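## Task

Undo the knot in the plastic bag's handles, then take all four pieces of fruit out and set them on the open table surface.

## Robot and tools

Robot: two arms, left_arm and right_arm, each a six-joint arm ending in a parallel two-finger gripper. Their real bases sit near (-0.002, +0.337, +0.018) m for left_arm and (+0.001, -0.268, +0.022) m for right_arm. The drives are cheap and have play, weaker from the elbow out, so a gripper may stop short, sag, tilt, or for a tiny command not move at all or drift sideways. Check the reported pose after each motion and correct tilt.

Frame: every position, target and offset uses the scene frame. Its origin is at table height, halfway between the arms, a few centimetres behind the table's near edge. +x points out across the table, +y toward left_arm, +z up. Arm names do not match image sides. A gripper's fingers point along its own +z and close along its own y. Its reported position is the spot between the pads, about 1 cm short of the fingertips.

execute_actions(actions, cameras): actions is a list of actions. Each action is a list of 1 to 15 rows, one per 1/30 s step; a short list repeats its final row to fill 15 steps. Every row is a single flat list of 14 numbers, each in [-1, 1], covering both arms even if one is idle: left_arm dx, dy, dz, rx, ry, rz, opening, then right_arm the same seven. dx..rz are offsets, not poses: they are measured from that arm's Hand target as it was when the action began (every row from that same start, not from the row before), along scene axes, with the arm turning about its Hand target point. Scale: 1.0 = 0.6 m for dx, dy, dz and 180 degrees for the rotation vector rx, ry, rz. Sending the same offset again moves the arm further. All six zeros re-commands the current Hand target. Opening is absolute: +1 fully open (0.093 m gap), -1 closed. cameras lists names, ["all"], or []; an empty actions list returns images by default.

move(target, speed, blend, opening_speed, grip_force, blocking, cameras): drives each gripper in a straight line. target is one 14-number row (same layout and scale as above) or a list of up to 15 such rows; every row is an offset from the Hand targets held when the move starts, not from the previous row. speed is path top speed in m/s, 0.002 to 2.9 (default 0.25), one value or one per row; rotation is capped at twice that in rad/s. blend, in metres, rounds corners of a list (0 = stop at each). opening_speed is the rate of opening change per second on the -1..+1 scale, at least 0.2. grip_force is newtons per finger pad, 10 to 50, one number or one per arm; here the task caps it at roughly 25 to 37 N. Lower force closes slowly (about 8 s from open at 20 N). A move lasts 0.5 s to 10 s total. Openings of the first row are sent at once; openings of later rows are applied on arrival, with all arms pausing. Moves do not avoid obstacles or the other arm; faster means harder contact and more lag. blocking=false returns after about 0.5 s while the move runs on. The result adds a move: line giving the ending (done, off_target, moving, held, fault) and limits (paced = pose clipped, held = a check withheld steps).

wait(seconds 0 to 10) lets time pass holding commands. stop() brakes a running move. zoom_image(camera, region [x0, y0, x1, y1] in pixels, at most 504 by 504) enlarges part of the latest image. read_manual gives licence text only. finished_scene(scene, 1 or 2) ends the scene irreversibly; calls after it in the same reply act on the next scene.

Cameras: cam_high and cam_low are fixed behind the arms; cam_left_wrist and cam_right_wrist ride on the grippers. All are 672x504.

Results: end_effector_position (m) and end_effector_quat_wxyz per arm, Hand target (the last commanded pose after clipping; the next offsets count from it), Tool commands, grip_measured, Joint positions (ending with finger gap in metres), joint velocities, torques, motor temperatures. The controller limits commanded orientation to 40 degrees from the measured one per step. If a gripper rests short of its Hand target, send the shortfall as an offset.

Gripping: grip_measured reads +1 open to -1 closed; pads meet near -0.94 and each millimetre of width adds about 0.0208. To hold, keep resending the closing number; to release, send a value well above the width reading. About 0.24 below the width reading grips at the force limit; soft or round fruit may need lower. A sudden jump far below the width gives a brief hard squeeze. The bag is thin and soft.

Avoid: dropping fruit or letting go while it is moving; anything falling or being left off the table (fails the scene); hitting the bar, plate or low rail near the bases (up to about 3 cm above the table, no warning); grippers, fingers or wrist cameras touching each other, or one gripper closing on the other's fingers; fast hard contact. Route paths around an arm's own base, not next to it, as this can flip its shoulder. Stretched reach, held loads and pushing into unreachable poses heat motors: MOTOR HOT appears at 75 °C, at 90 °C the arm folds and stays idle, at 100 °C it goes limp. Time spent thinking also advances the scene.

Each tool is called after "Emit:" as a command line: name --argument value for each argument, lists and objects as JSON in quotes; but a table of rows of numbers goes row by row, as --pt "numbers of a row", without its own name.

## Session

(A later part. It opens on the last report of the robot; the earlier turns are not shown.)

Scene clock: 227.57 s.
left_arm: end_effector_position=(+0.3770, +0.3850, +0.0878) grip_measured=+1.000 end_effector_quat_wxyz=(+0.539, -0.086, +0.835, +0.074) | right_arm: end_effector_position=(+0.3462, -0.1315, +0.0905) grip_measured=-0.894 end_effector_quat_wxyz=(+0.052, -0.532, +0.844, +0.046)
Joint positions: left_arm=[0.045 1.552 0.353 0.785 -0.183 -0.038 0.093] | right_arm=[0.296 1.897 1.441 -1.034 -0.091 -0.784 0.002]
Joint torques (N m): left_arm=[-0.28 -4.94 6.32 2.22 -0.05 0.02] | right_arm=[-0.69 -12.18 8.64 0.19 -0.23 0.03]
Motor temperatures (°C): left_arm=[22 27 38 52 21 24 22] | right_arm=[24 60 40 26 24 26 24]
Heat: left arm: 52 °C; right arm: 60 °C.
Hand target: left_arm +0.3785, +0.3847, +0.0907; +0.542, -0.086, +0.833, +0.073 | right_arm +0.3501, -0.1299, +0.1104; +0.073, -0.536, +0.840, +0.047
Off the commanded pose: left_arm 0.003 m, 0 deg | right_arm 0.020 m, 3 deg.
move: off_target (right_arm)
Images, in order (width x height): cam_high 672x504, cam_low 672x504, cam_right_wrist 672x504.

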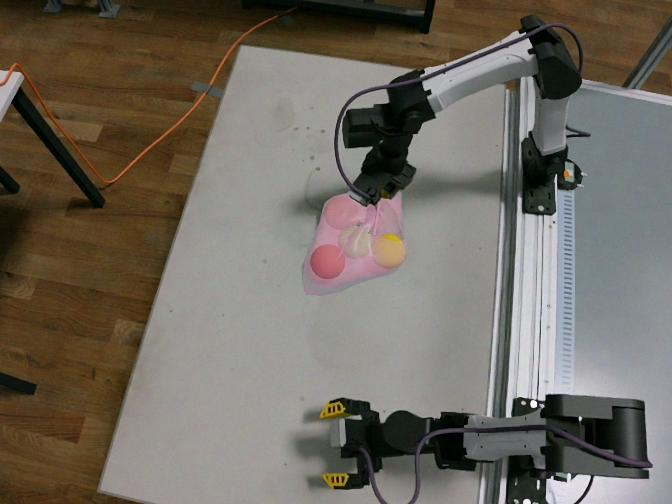

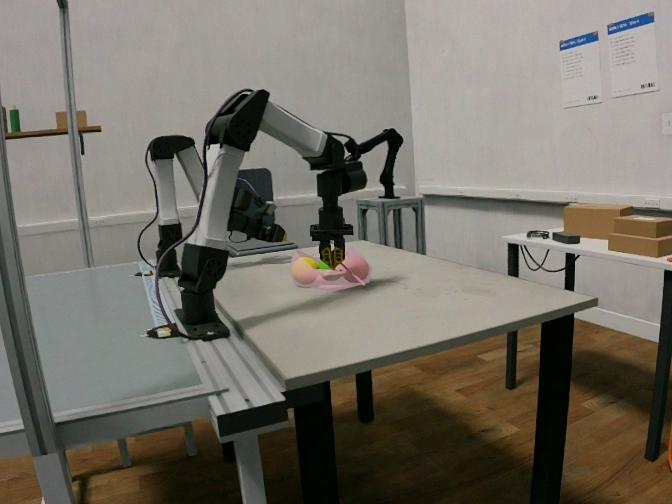

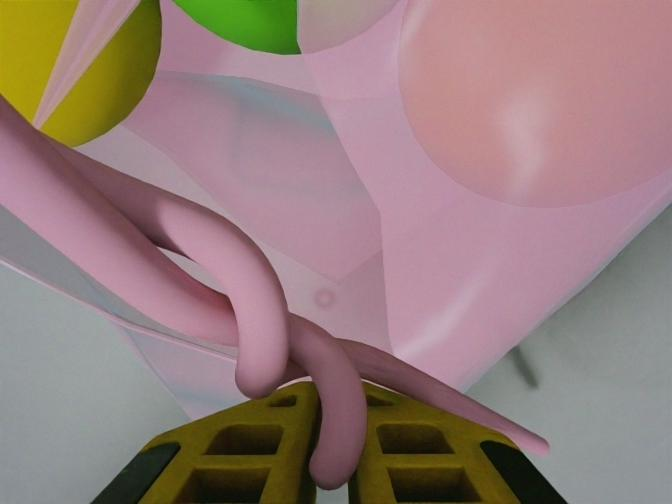

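Emit:
move --target '[0,0,0,0,0,0,1,0.012,-0.09,0.09,0,0,0,-1]' --speed 0.1 --cameras '["cam_high","cam_low","cam_right_wrist"]'

Emit:
zoom_image --camera "cam_low" --region '[280, 220, 400, 310]'

Emit:
zoom_image --camera "cam_high" --region '[290, 150, 430, 310]'

Scene clock: 233.13 s.
left_arm: end_effector_position=(+0.3770, +0.3850, +0.0878) grip_measured=+1.000 end_effector_quat_wxyz=(+0.539, -0.086, +0.835, +0.074) | right_arm: end_effector_position=(+0.3556, -0.1843, +0.1427) grip_measured=-0.894 end_effector_quat_wxyz=(+0.048, -0.533, +0.844, +0.051)
Joint positions: left_arm=[0.045 1.552 0.353 0.785 -0.183 -0.038 0.093] | right_arm=[0.145 1.867 1.615 -1.262 -0.108 -0.935 0.002]
Joint torques (N m): left_arm=[-0.31 -4.93 6.32 2.22 -0.06 0.04] | right_arm=[-0.66 -12.23 8.59 0.16 -0.22 0]
Motor temperatures (°C): left_arm=[22 27 38 52 21 24 22] | right_arm=[24 60 40 26 24 26 24]
Heat: left arm: 52 °C; right arm: 60 °C.
Hand target: left_arm +0.3785, +0.3847, +0.0907; +0.542, -0.086, +0.833, +0.073 | right_arm +0.3572, -0.1840, +0.1643; +0.073, -0.536, +0.840, +0.047
Off the commanded pose: left_arm 0.003 m, 0 deg | right_arm 0.022 m, 3 deg.
move: off_target (right_arm)
Images, in order (width x height): cam_high 672x504, cam_low 672x504, cam_right_wrist 672x504.

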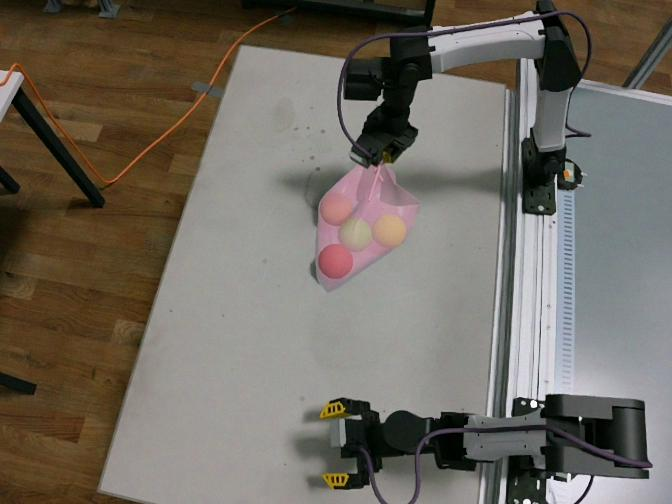

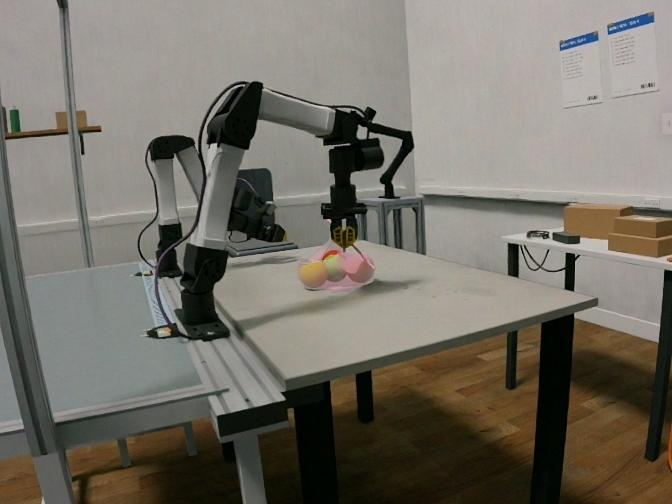

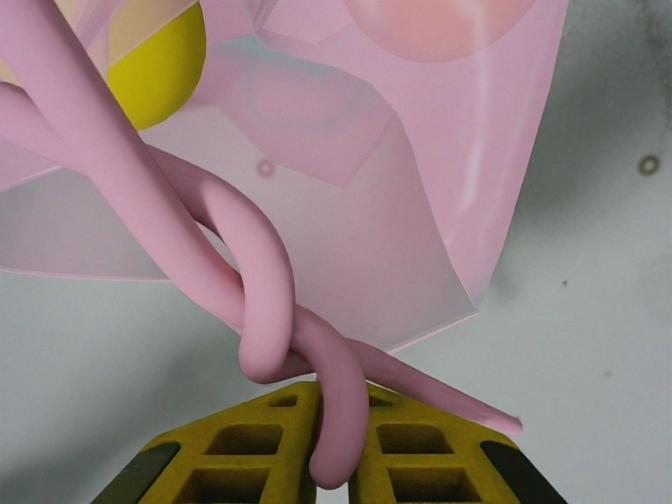

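Scaled by 4.200 from the camera's 672x504 image, which has a finer 960x720 frame.

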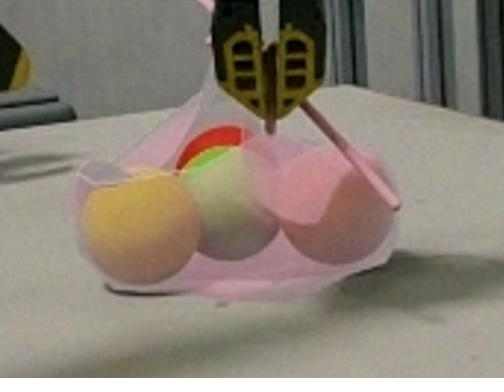

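Scaled by 3.150 from the camera's 672x504 image, which has a finer 960x720 frame.

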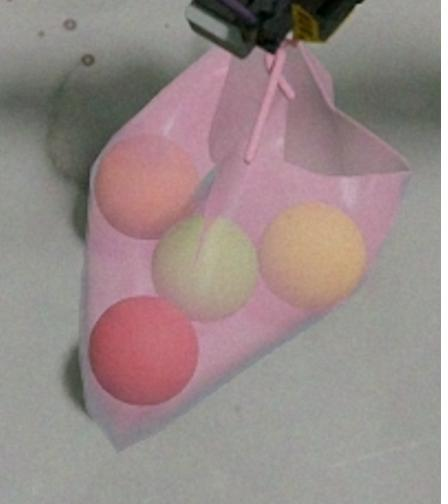

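Emit:
move --target '[0,0,0,0,0,0,1,0.02,-0.12,0.02,0,0,0,-1]' --speed 0.12 --cameras '["cam_high","cam_low","cam_right_wrist"]'

Emit:
zoom_image --camera "cam_high" --region '[290, 130, 430, 310]'

Scene clock: 246.90 s.
left_arm: end_effector_position=(+0.3770, +0.3850, +0.0878) grip_measured=+1.000 end_effector_quat_wxyz=(+0.539, -0.086, +0.835, +0.074) | right_arm: end_effector_position=(+0.3677, -0.2570, +0.1682) grip_measured=-0.894 end_effector_quat_wxyz=(+0.065, -0.532, +0.843, +0.045)
Joint positions: left_arm=[0.045 1.552 0.353 0.785 -0.183 -0.038 0.093] | right_arm=[-0.064 1.867 1.721 -1.356 -0.127 -1.143 0.002]
Joint torques (N m): left_arm=[-0.2 -4.93 6.37 2.21 -0.05 0.03] | right_arm=[-0.47 -9.14 8.64 0.15 -0.26 0.01]
Motor temperatures (°C): left_arm=[22 27 38 52 21 24 22] | right_arm=[24 57 41 26 24 26 24]
Heat: left arm: 52 °C; right arm: 57 °C.
Hand target: left_arm +0.3785, +0.3847, +0.0907; +0.542, -0.086, +0.833, +0.073 | right_arm +0.3692, -0.2558, +0.1763; +0.073, -0.536, +0.840, +0.047
Off the commanded pose: left_arm 0.003 m, 0 deg | right_arm 0.008 m, 1 deg.
move: done
Images, in order (width x height): cam_high 672x504, cam_low 672x504, cam_right_wrist 672x504.

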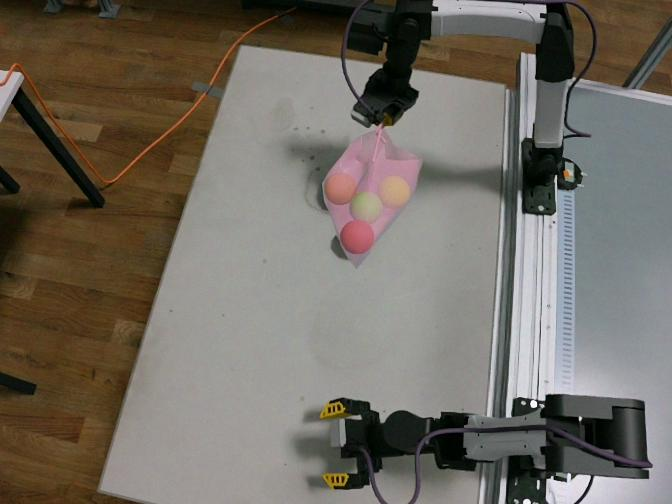

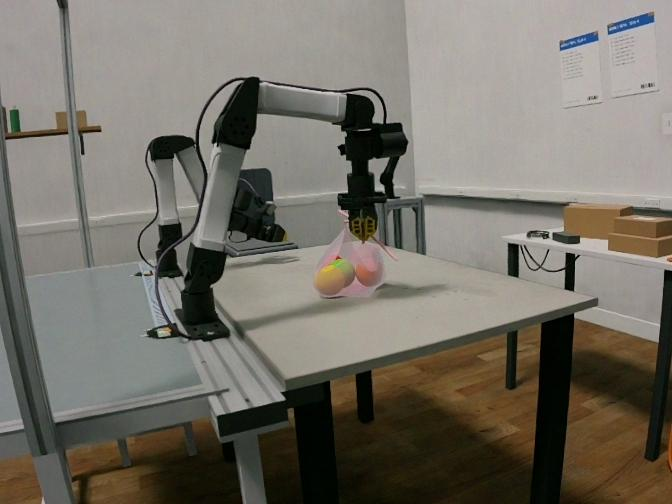

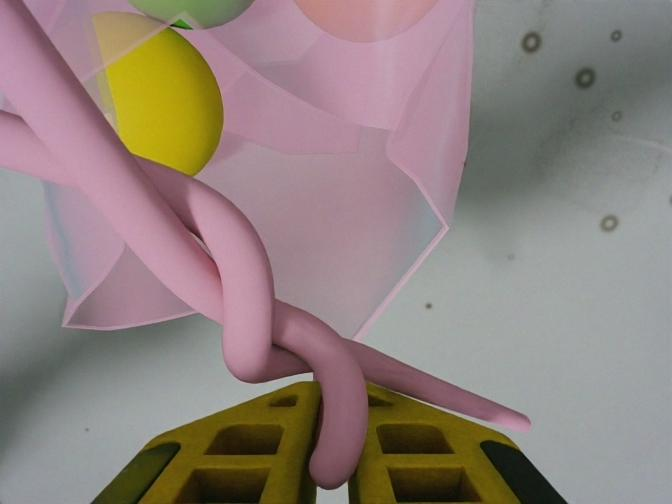

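Scaled by 2.800 from the camera's 672x504 image, which has a finer 960x720 frame.

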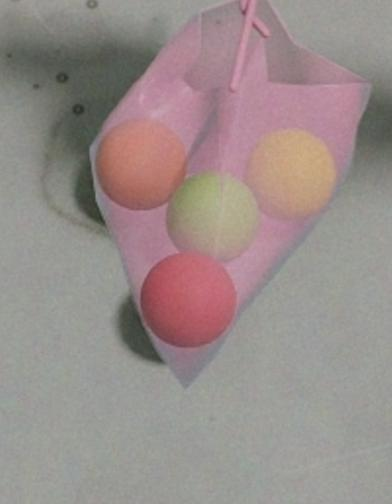

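Emit:
zoom_image --camera "cam_low" --region '[290, 190, 430, 310]'

Emit:
zoom_image --camera "cam_high" --region '[340, 100, 440, 180]'

Emit:
zoom_image --camera "cam_right_wrist" --region '[0, 60, 340, 400]'

Scaled by 3.600 from the camera's 672x504 image, which has a finer 960x720 frame.

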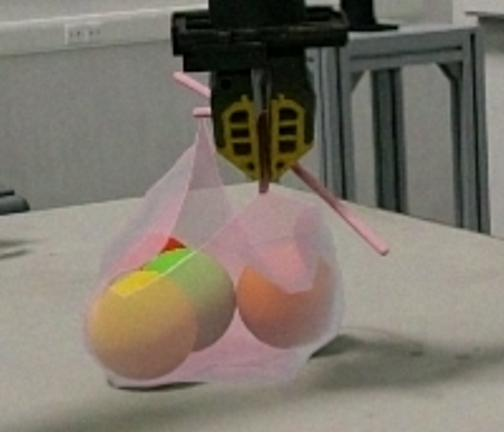

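Scaled by 5.040 from the camera's 672x504 image, which has a finer 960x720 frame.

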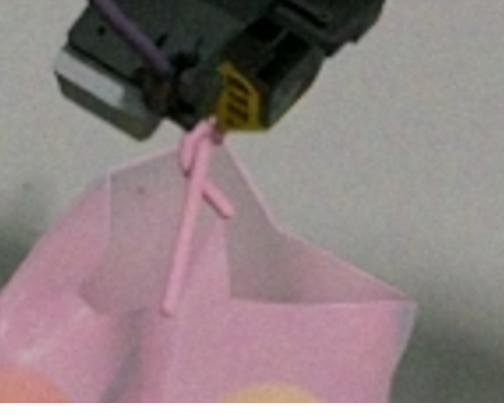

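Scaled by 1.482 from the camera's 672x504 image, which has a finer 960x720 frame.

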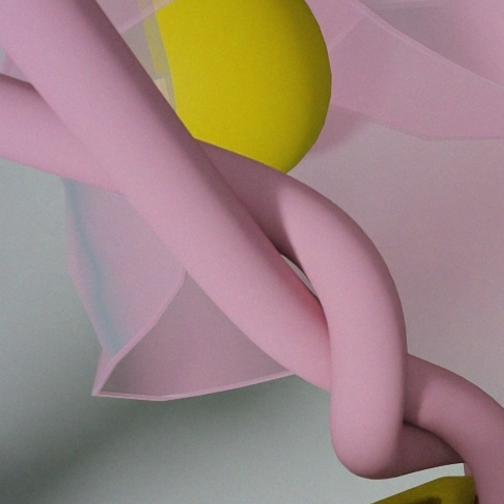

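Emit:
move --target '[0,0,0,0,0,0,1,-0.015,0.19,0.05,0,0,0,-1]' --speed 0.12 --cameras '["cam_high","cam_low","cam_right_wrist"]'

Emit:
zoom_image --camera "cam_low" --region '[270, 180, 410, 300]'

Emit:
zoom_image --camera "cam_high" --region '[310, 130, 430, 280]'

Scene clock: 283.80 s.
left_arm: end_effector_position=(+0.3770, +0.3850, +0.0878) grip_measured=+1.000 end_effector_quat_wxyz=(+0.539, -0.086, +0.835, +0.074) | right_arm: end_effector_position=(+0.3578, -0.1433, +0.2048) grip_measured=-0.894 end_effector_quat_wxyz=(+0.076, -0.538, +0.838, +0.049)
Joint positions: left_arm=[0.045 1.552 0.353 0.785 -0.183 -0.038 0.093] | right_arm=[0.252 1.886 1.879 -1.441 -0.114 -0.84 0.002]
Joint torques (N m): left_arm=[-0.21 -4.93 6.37 2.23 -0.07 0.01] | right_arm=[0.13 -7.5 8.95 0.28 -0.03 0.23]
Motor temperatures (°C): left_arm=[22 28 38 52 21 24 22] | right_arm=[24 52 41 25 24 26 25]
Heat: left arm: 52 °C; right arm: 52 °C.
Hand target: left_arm +0.3785, +0.3847, +0.0907; +0.542, -0.086, +0.833, +0.073 | right_arm +0.3603, -0.1418, +0.2063; +0.073, -0.536, +0.840, +0.046
Off the commanded pose: left_arm 0.003 m, 0 deg | right_arm 0.003 m, 1 deg.
move: done
Images, in order (width x height): cam_high 672x504, cam_low 672x504, cam_right_wrist 672x504.

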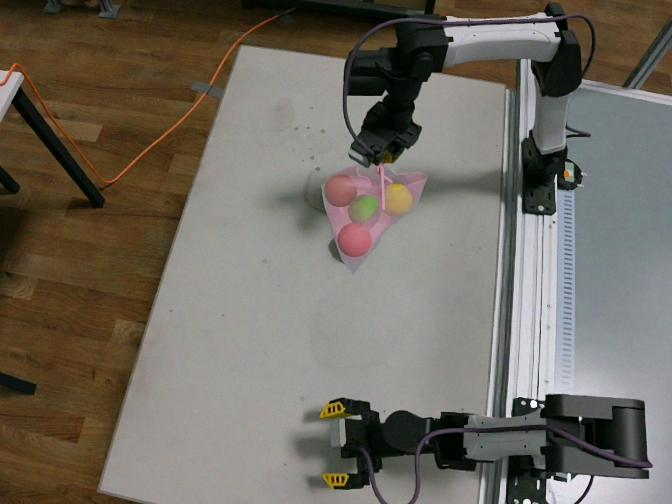

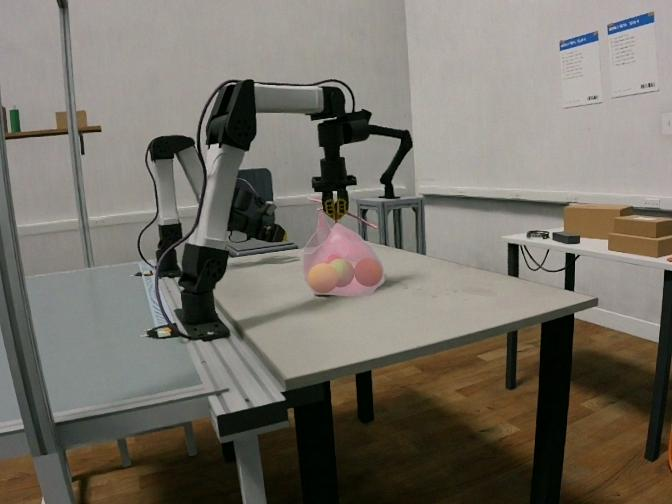

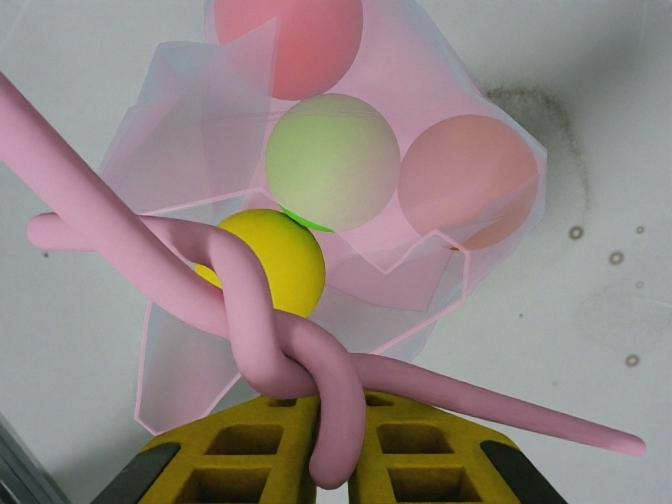

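Scaled by 3.600 from the camera's 672x504 image, which has a finer 960x720 frame.

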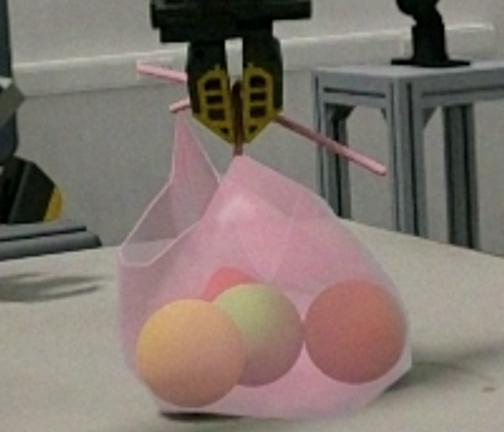

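Scaled by 3.360 from the camera's 672x504 image, which has a finer 960x720 frame.

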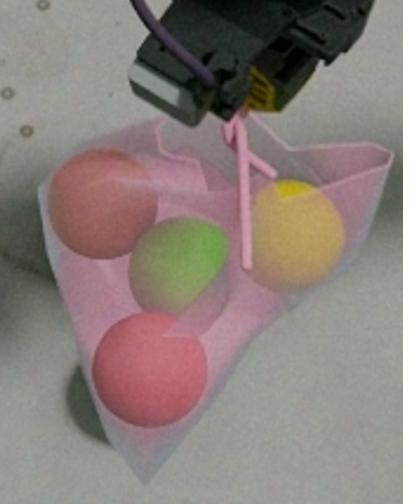

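Emit:
move --target '[-0.2058,-0.6245,0.182,-0.0561,-0.1278,-0.3595,-0.1,0,0,0,0,0,0,-1]' --speed 0.25 --cameras '["cam_high","cam_low","cam_left_wrist","cam_right_wrist"]'

Emit:
zoom_image --camera "cam_low" --region '[250, 170, 410, 300]'

Scene clock: 317.83 s.
left_arm: end_effector_position=(+0.2546, +0.0184, +0.1817) grip_measured=-0.098 end_effector_quat_wxyz=(+0.614, +0.313, +0.660, -0.299) | right_arm: end_effector_position=(+0.3577, -0.1434, +0.2048) grip_measured=-0.894 end_effector_quat_wxyz=(+0.076, -0.538, +0.838, +0.049)
Joint positions: left_arm=[-0.903 1.537 0.395 1.074 -0.011 0.005 0.04] | right_arm=[0.252 1.886 1.879 -1.442 -0.114 -0.839 0.002]
Joint torques (N m): left_arm=[-0.59 -4.01 8.35 2.84 0.19 0.2] | right_arm=[0.25 -7.54 8.91 0.34 -0.06 0.24]
Heat: left arm: 53 °C; right arm: 52 °C.
Hand target: left_arm +0.2550, +0.0100, +0.2000; +0.635, +0.313, +0.634, -0.313 | right_arm +0.3603, -0.1418, +0.2063; +0.073, -0.536, +0.840, +0.046
Off the commanded pose: left_arm 0.020 m, 4 deg | right_arm 0.003 m, 1 deg.
move: off_target (left_arm)

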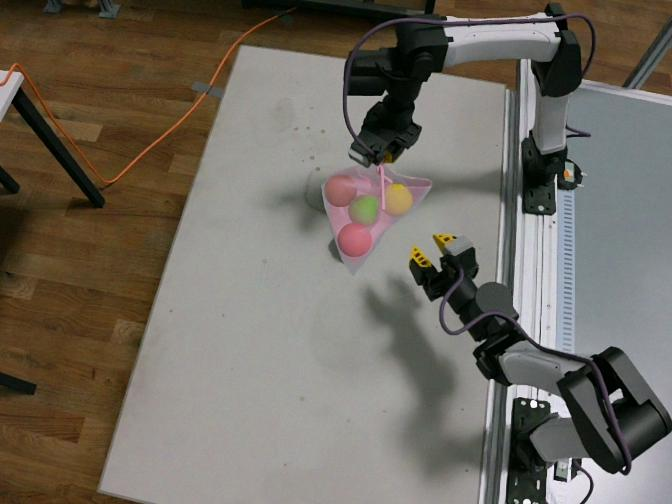

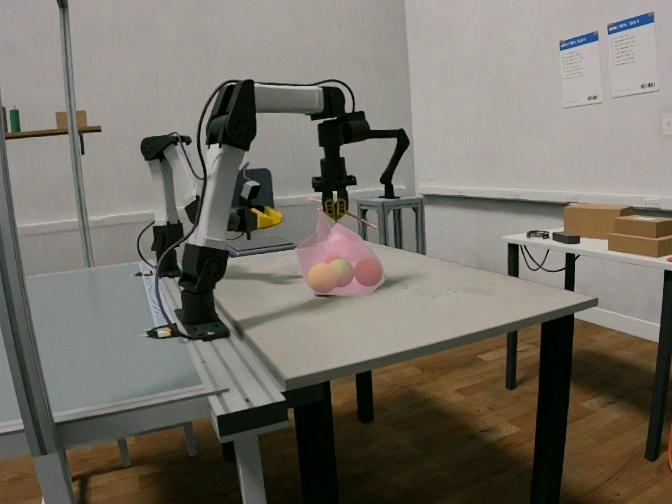

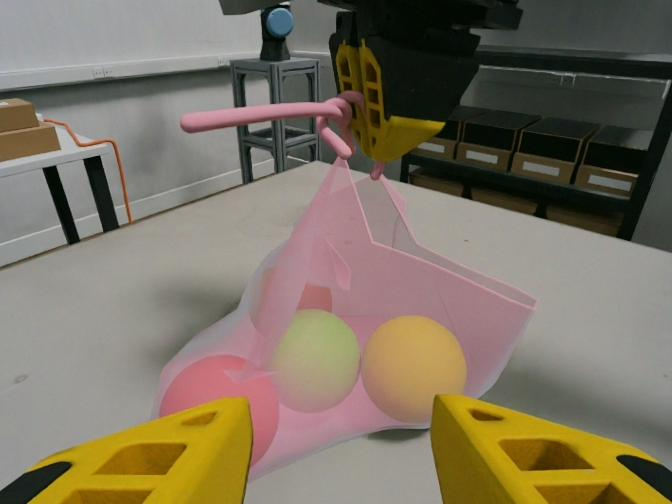

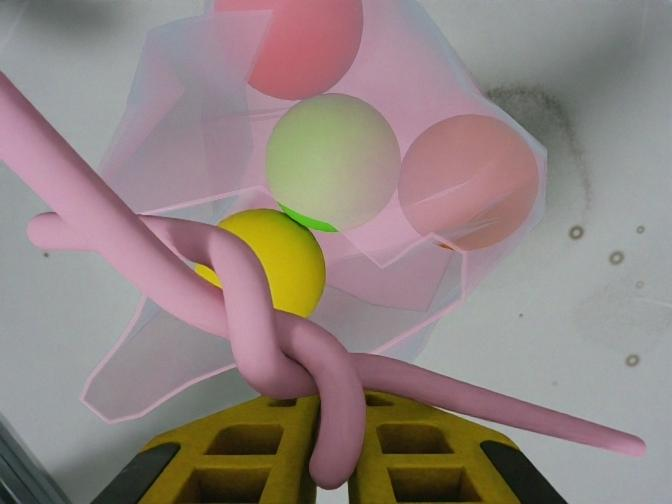

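Scaled by 3.150 from the camera's 672x504 image, which has a finer 960x720 frame.

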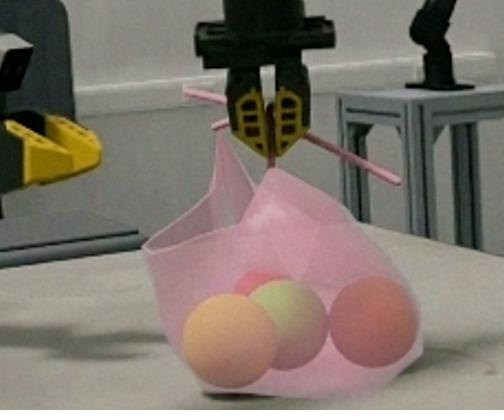

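Emit:
zoom_image --camera "cam_left_wrist" --region '[260, 60, 460, 220]'

Scaled by 2.520 from the camera's 672x504 image, which has a finer 960x720 frame.

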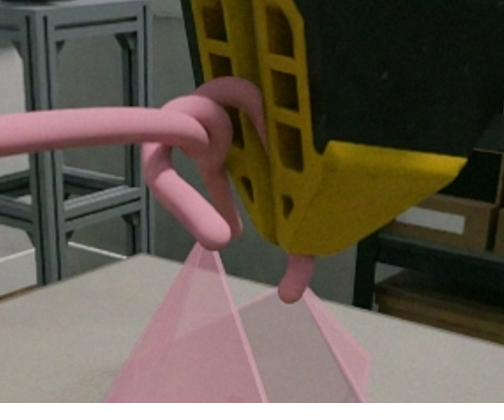

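Emit:
move --target '[0.0733,-0.0883,0.0283,0,0,0,-0.316,0,0,0,0,0,0,-1]' --speed 0.15 --cameras '["cam_high","cam_low","cam_left_wrist","cam_right_wrist"]'

Emit:
zoom_image --camera "cam_left_wrist" --region '[230, 60, 470, 260]'

Scene clock: 343.80 s.
left_arm: end_effector_position=(+0.2975, -0.0365, +0.2272) grip_measured=-0.314 end_effector_quat_wxyz=(+0.650, +0.296, +0.623, -0.318) | right_arm: end_effector_position=(+0.3577, -0.1434, +0.2048) grip_measured=-0.894 end_effector_quat_wxyz=(+0.076, -0.538, +0.838, +0.049)
Joint positions: left_arm=[-0.903 1.715 0.693 1.07 -0.006 0.005 0.03] | right_arm=[0.252 1.886 1.879 -1.442 -0.114 -0.839 0.002]
Joint torques (N m): left_arm=[-0.12 -5.55 8.66 1.79 0.22 0.15] | right_arm=[0.13 -7.58 8.9 0.36 -0.07 0.24]
Motor temperatures (°C): left_arm=[22 26 42 55 21 24 22] | right_arm=[24 51 43 25 24 26 25]
Heat: left arm: 55 °C; right arm: 51 °C.
Hand target: left_arm +0.2990, -0.0429, +0.2170; +0.635, +0.313, +0.634, -0.313 | right_arm +0.3603, -0.1418, +0.2063; +0.073, -0.536, +0.840, +0.046
Off the commanded pose: left_arm 0.012 m, 3 deg | right_arm 0.003 m, 1 deg.
move: off_target (left_arm)

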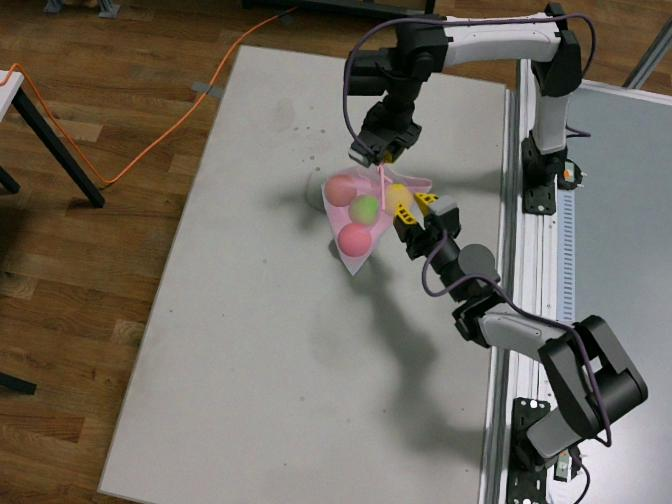

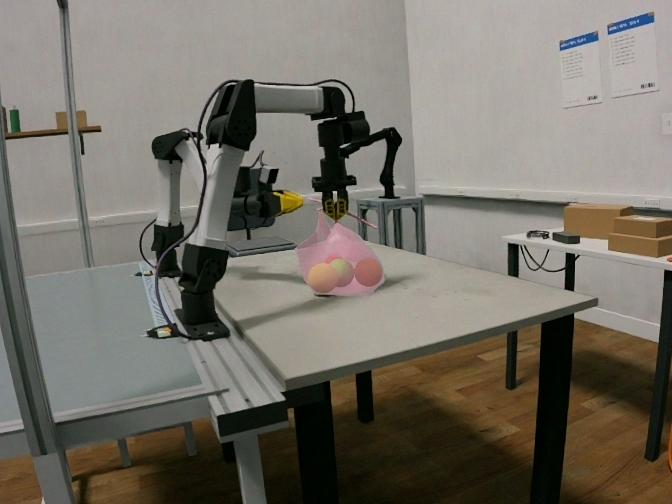

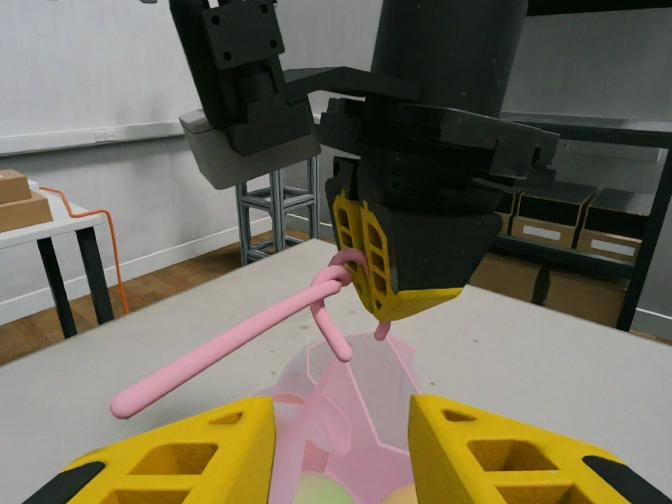

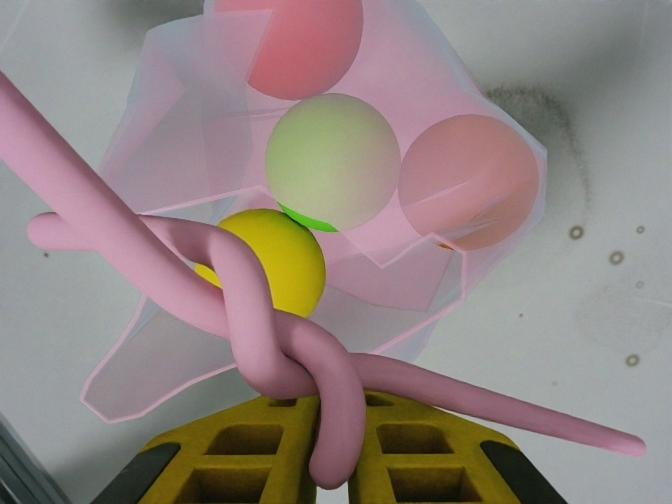

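Scaled by 2.100 from the camera's 672x504 image, which has a finer 960x720 frame.

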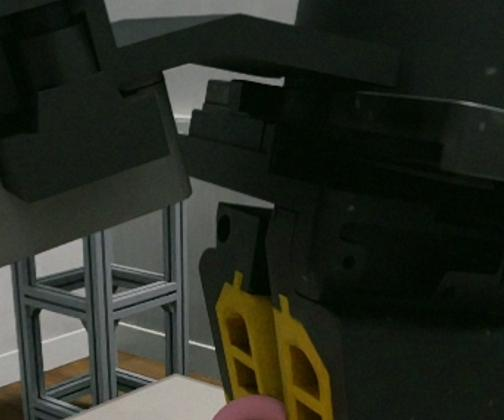

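Emit:
move --pt "0 0 -0.0333 0 0 0 -0.316 0 0 0 0 0 0 -1" --pt "0.0383 -0.0497 -0.0333 0 0 0 -0.316 0 0 0 0 0 0 -1" --speed 0.1 --cameras '["cam_low","cam_left_wrist","cam_right_wrist"]'

Scene clock: 361.27 s.
left_arm: end_effector_position=(+0.3206, -0.0670, +0.1969) grip_measured=-0.314 end_effector_quat_wxyz=(+0.636, +0.304, +0.638, -0.312) | right_arm: end_effector_position=(+0.3577, -0.1434, +0.2048) grip_measured=-0.894 end_effector_quat_wxyz=(+0.076, -0.538, +0.838, +0.049)
Joint positions: left_arm=[-0.903 1.896 0.828 1.07 -0.005 0.005 0.03] | right_arm=[0.252 1.886 1.879 -1.442 -0.114 -0.839 0.002]
Joint torques (N m): left_arm=[-0.13 -6.86 8.58 2.18 0.21 0.17] | right_arm=[0.16 -7.57 8.84 0.31 -0.07 0.22]
Heat: left arm: 52 °C; right arm: 51 °C.
Hand target: left_arm +0.3220, -0.0728, +0.1969; +0.634, +0.313, +0.634, -0.313 | right_arm +0.3603, -0.1418, +0.2063; +0.073, -0.536, +0.840, +0.046
Off the commanded pose: left_arm 0.006 m, 1 deg | right_arm 0.003 m, 1 deg.
move: done
Images, in order (width x height): cam_low 672x504, cam_left_wrist 672x504, cam_right_wrist 672x504.

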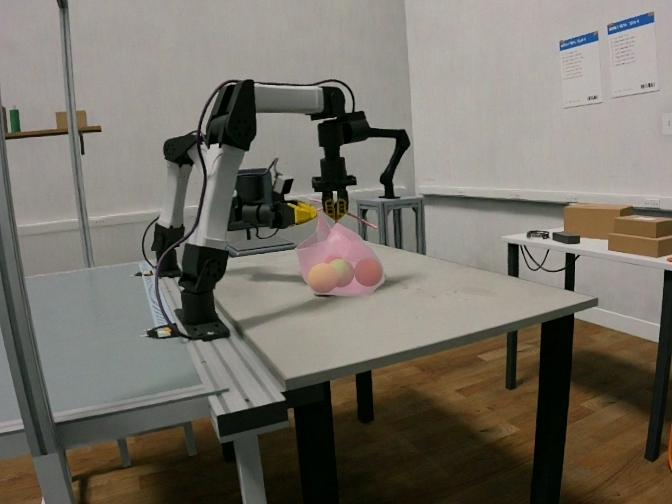

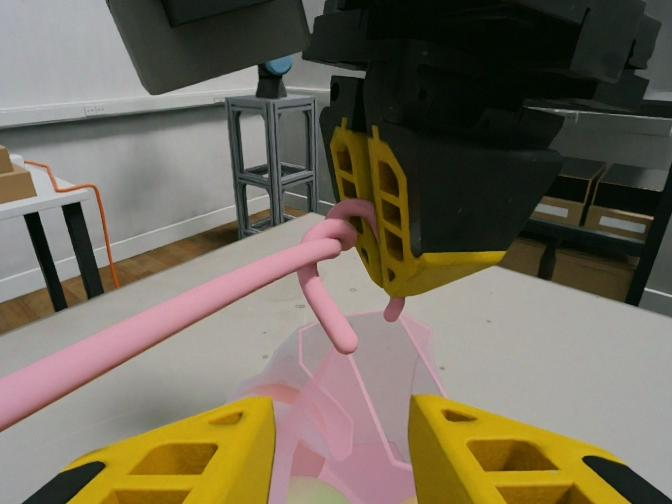

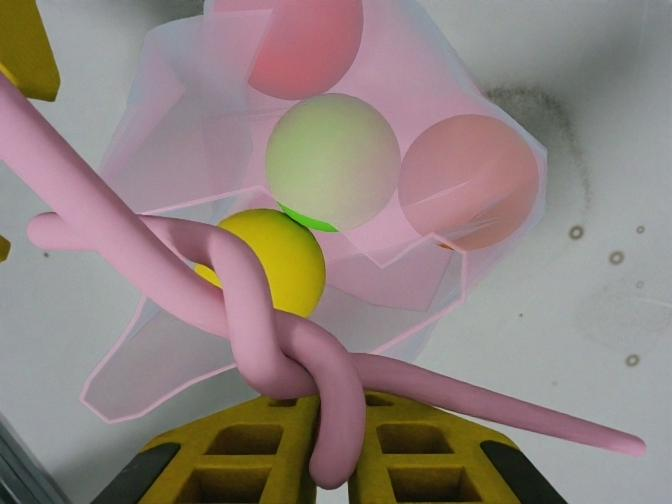

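Emit:
move --target '[0.0292,-0.037,0.015,0,0,0,-0.316,0,0,0,0,0,0,-1]' --speed 0.08 --cameras '["cam_left_wrist","cam_right_wrist"]'

Emit:
zoom_image --camera "cam_left_wrist" --region '[230, 200, 470, 440]'

Scene clock: 370.87 s.
left_arm: end_effector_position=(+0.3376, -0.0881, +0.2156) grip_measured=-0.314 end_effector_quat_wxyz=(+0.649, +0.297, +0.624, -0.318) | right_arm: end_effector_position=(+0.3577, -0.1434, +0.2048) grip_measured=-0.894 end_effector_quat_wxyz=(+0.076, -0.538, +0.838, +0.049)
Joint positions: left_arm=[-0.903 1.952 0.959 1.037 -0.005 0.005 0.03] | right_arm=[0.252 1.886 1.879 -1.442 -0.114 -0.839 0.002]
Joint torques (N m): left_arm=[-0.23 -7.3 9.26 1.74 0.19 0.16] | right_arm=[0.08 -7.49 8.92 0.29 -0.05 0.24]
Heat: left arm: 52 °C; right arm: 51 °C.
Hand target: left_arm +0.3395, -0.0950, +0.2060; +0.635, +0.313, +0.634, -0.313 | right_arm +0.3603, -0.1418, +0.2063; +0.073, -0.536, +0.840, +0.046
Off the commanded pose: left_arm 0.012 m, 3 deg | right_arm 0.003 m, 1 deg.
move: off_target (left_arm)
Images, in order (width x height): cam_left_wrist 672x504, cam_right_wrist 672x504.

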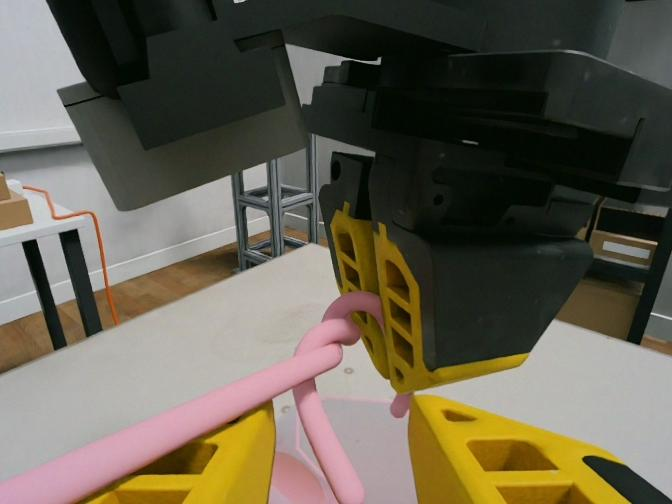

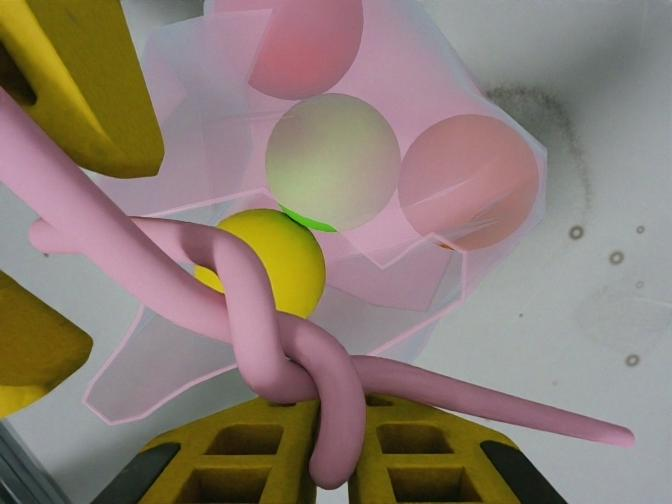

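Scaled by 2.100 from the camera's 672x504 image, which has a finer 960x720 frame.

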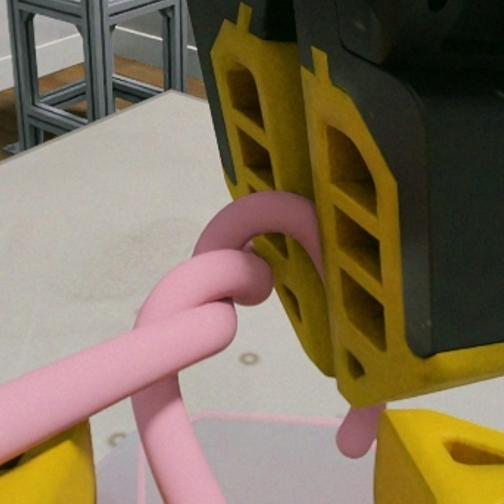

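Emit:
move --target '[0,0,0,0,0,0,-1,0,0,0,0,0,0,-1]' --speed 0.08 --opening_speed 0.5 --cameras '["cam_left_wrist","cam_right_wrist"]'

Emit:
zoom_image --camera "cam_left_wrist" --region '[230, 264, 470, 504]'

Scene clock: 382.63 s.
left_arm: end_effector_position=(+0.3376, -0.0881, +0.2153) grip_measured=-0.921 end_effector_quat_wxyz=(+0.649, +0.297, +0.624, -0.318) | right_arm: end_effector_position=(+0.3574, -0.1434, +0.2048) grip_measured=-0.894 end_effector_quat_wxyz=(+0.076, -0.538, +0.838, +0.049)
Joint positions: left_arm=[-0.903 1.952 0.959 1.036 -0.005 0.005 0.001] | right_arm=[0.252 1.886 1.879 -1.443 -0.114 -0.839 0.002]
Joint torques (N m): left_arm=[-0.18 -7.31 9.26 1.72 0.21 0.16] | right_arm=[-0.01 -7.42 8.85 0.33 0 0.21]
Heat: left arm: 51 °C; right arm: 50 °C.
Hand target: left_arm +0.3395, -0.0950, +0.2059; +0.634, +0.313, +0.634, -0.313 | right_arm +0.3602, -0.1418, +0.2063; +0.073, -0.536, +0.840, +0.047
Off the commanded pose: left_arm 0.012 m, 3 deg | right_arm 0.004 m, 1 deg.
move: off_target (left_arm)
Images, in order (width x height): cam_left_wrist 672x504, cam_right_wrist 672x504.

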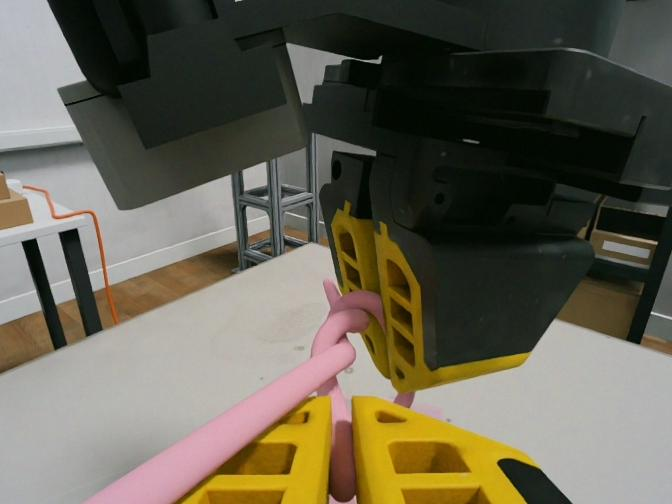

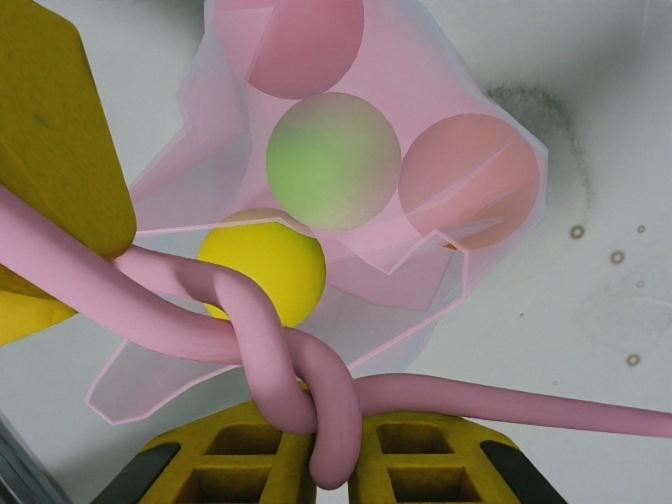

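Scaled by 2.100 from the camera's 672x504 image, which has a finer 960x720 frame.

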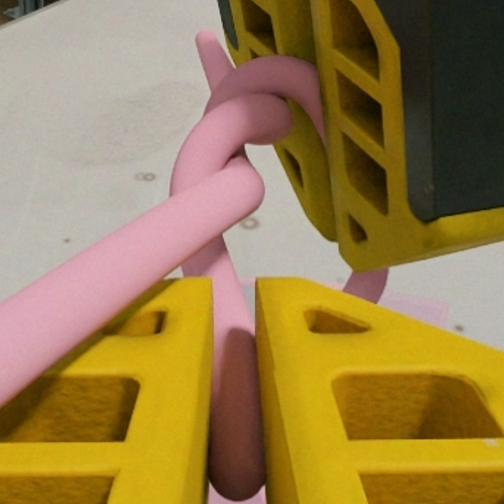

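Emit:
move --target '[-0.0833,0.104,0.0,0,0,0,-1,0,0,0,0,0,0,-1]' --speed 0.1 --cameras '["cam_low","cam_left_wrist","cam_right_wrist"]'

Scene clock: 387.23 s.
left_arm: end_effector_position=(+0.2945, -0.0338, +0.1914) grip_measured=-0.921 end_effector_quat_wxyz=(+0.619, +0.312, +0.654, -0.304) | right_arm: end_effector_position=(+0.3571, -0.1435, +0.2047) grip_measured=-0.894 end_effector_quat_wxyz=(+0.075, -0.538, +0.838, +0.049)
Joint positions: left_arm=[-0.903 1.745 0.659 1.036 -0.005 0.005 0.001] | right_arm=[0.252 1.886 1.879 -1.444 -0.114 -0.839 0.002]
Joint torques (N m): left_arm=[-0.38 -8.36 5.42 2.7 0.16 0.16] | right_arm=[0.21 -7.61 8.87 0.34 -0.05 0.19]
Heat: left arm: 52 °C; right arm: 50 °C.
Hand target: left_arm +0.2895, -0.0326, +0.2061; +0.635, +0.313, +0.634, -0.313 | right_arm +0.3603, -0.1418, +0.2063; +0.073, -0.536, +0.840, +0.047
Off the commanded pose: left_arm 0.015 m, 3 deg | right_arm 0.004 m, 1 deg.
move: off_target (left_arm)
Images, in order (width x height): cam_low 672x504, cam_left_wrist 672x504, cam_right_wrist 672x504.

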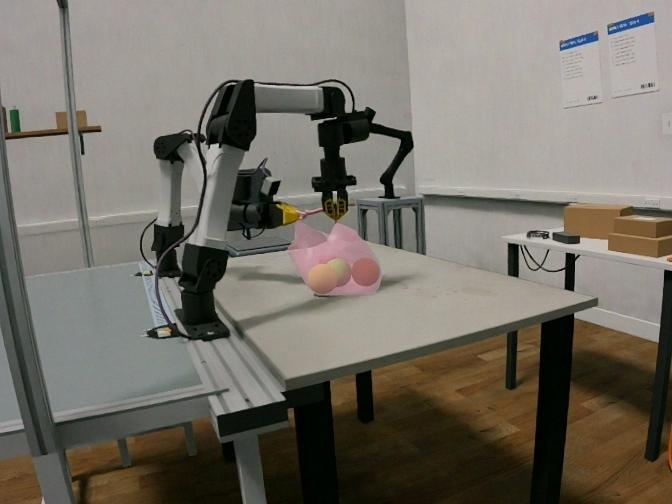

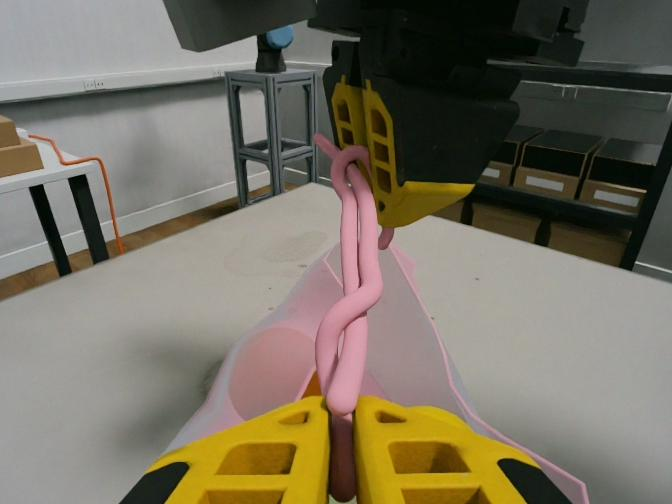

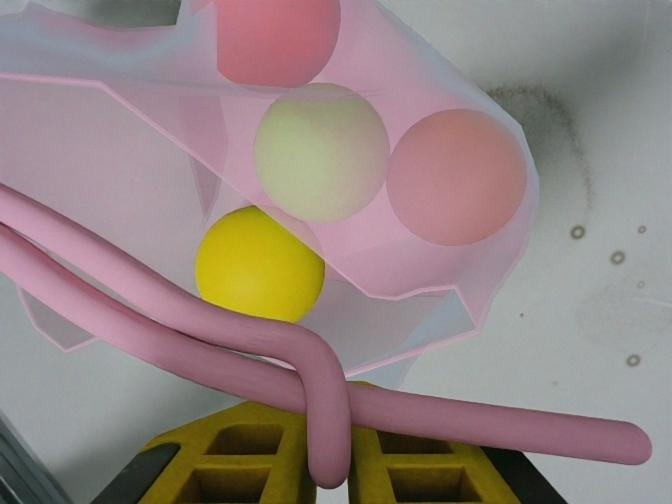

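Emit:
move --target '[-0.0833,0.104,0.0,0,0,0,-1,0.01,-0.083,0,0,0,0,-1]' --speed 0.1 --cameras '["cam_low","cam_left_wrist","cam_right_wrist"]'

Scene clock: 391.13 s.
left_arm: end_effector_position=(+0.2449, +0.0295, +0.1967) grip_measured=-0.921 end_effector_quat_wxyz=(+0.623, +0.310, +0.650, -0.305) | right_arm: end_effector_position=(+0.3683, -0.1915, +0.2034) grip_measured=-0.894 end_effector_quat_wxyz=(+0.074, -0.532, +0.842, +0.042)
Joint positions: left_arm=[-0.903 1.433 0.355 1.039 -0.005 0.005 0.001] | right_arm=[0.121 1.886 1.879 -1.455 -0.114 -0.958 0.002]
Joint torques (N m): left_arm=[-0.73 -5.46 5.56 2.64 0.12 0.17] | right_arm=[-0.65 -8.84 7.38 0.26 -0.2 0.04]
Heat: left arm: 53 °C; right arm: 50 °C.
Hand target: left_arm +0.2396, +0.0298, +0.2060; +0.635, +0.313, +0.634, -0.313 | right_arm +0.3663, -0.1916, +0.2063; +0.073, -0.536, +0.840, +0.047
Off the commanded pose: left_arm 0.011 m, 3 deg | right_arm 0.004 m, 1 deg.
move: off_target (left_arm)
Images, in order (width x height): cam_low 672x504, cam_left_wrist 672x504, cam_right_wrist 672x504.

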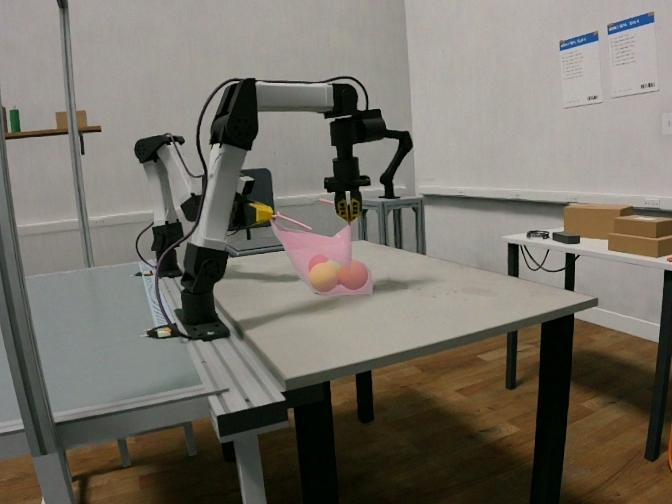

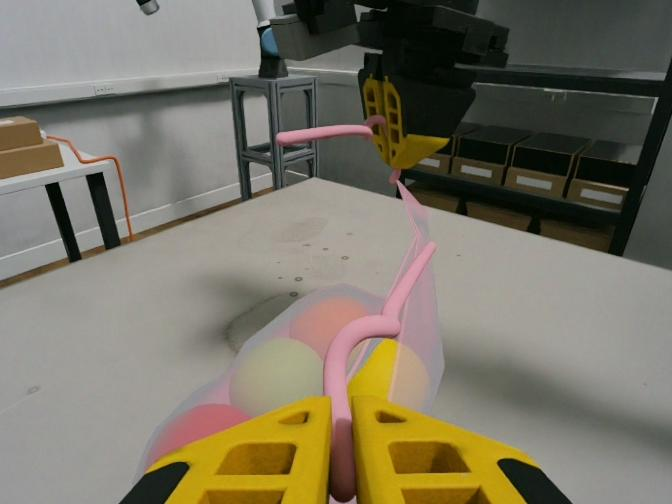

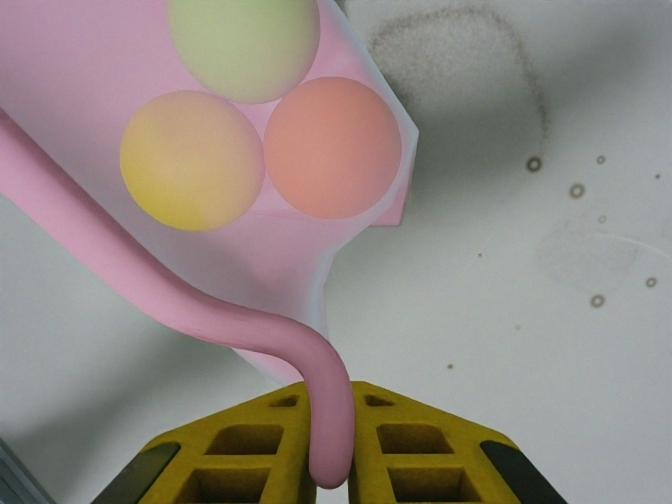

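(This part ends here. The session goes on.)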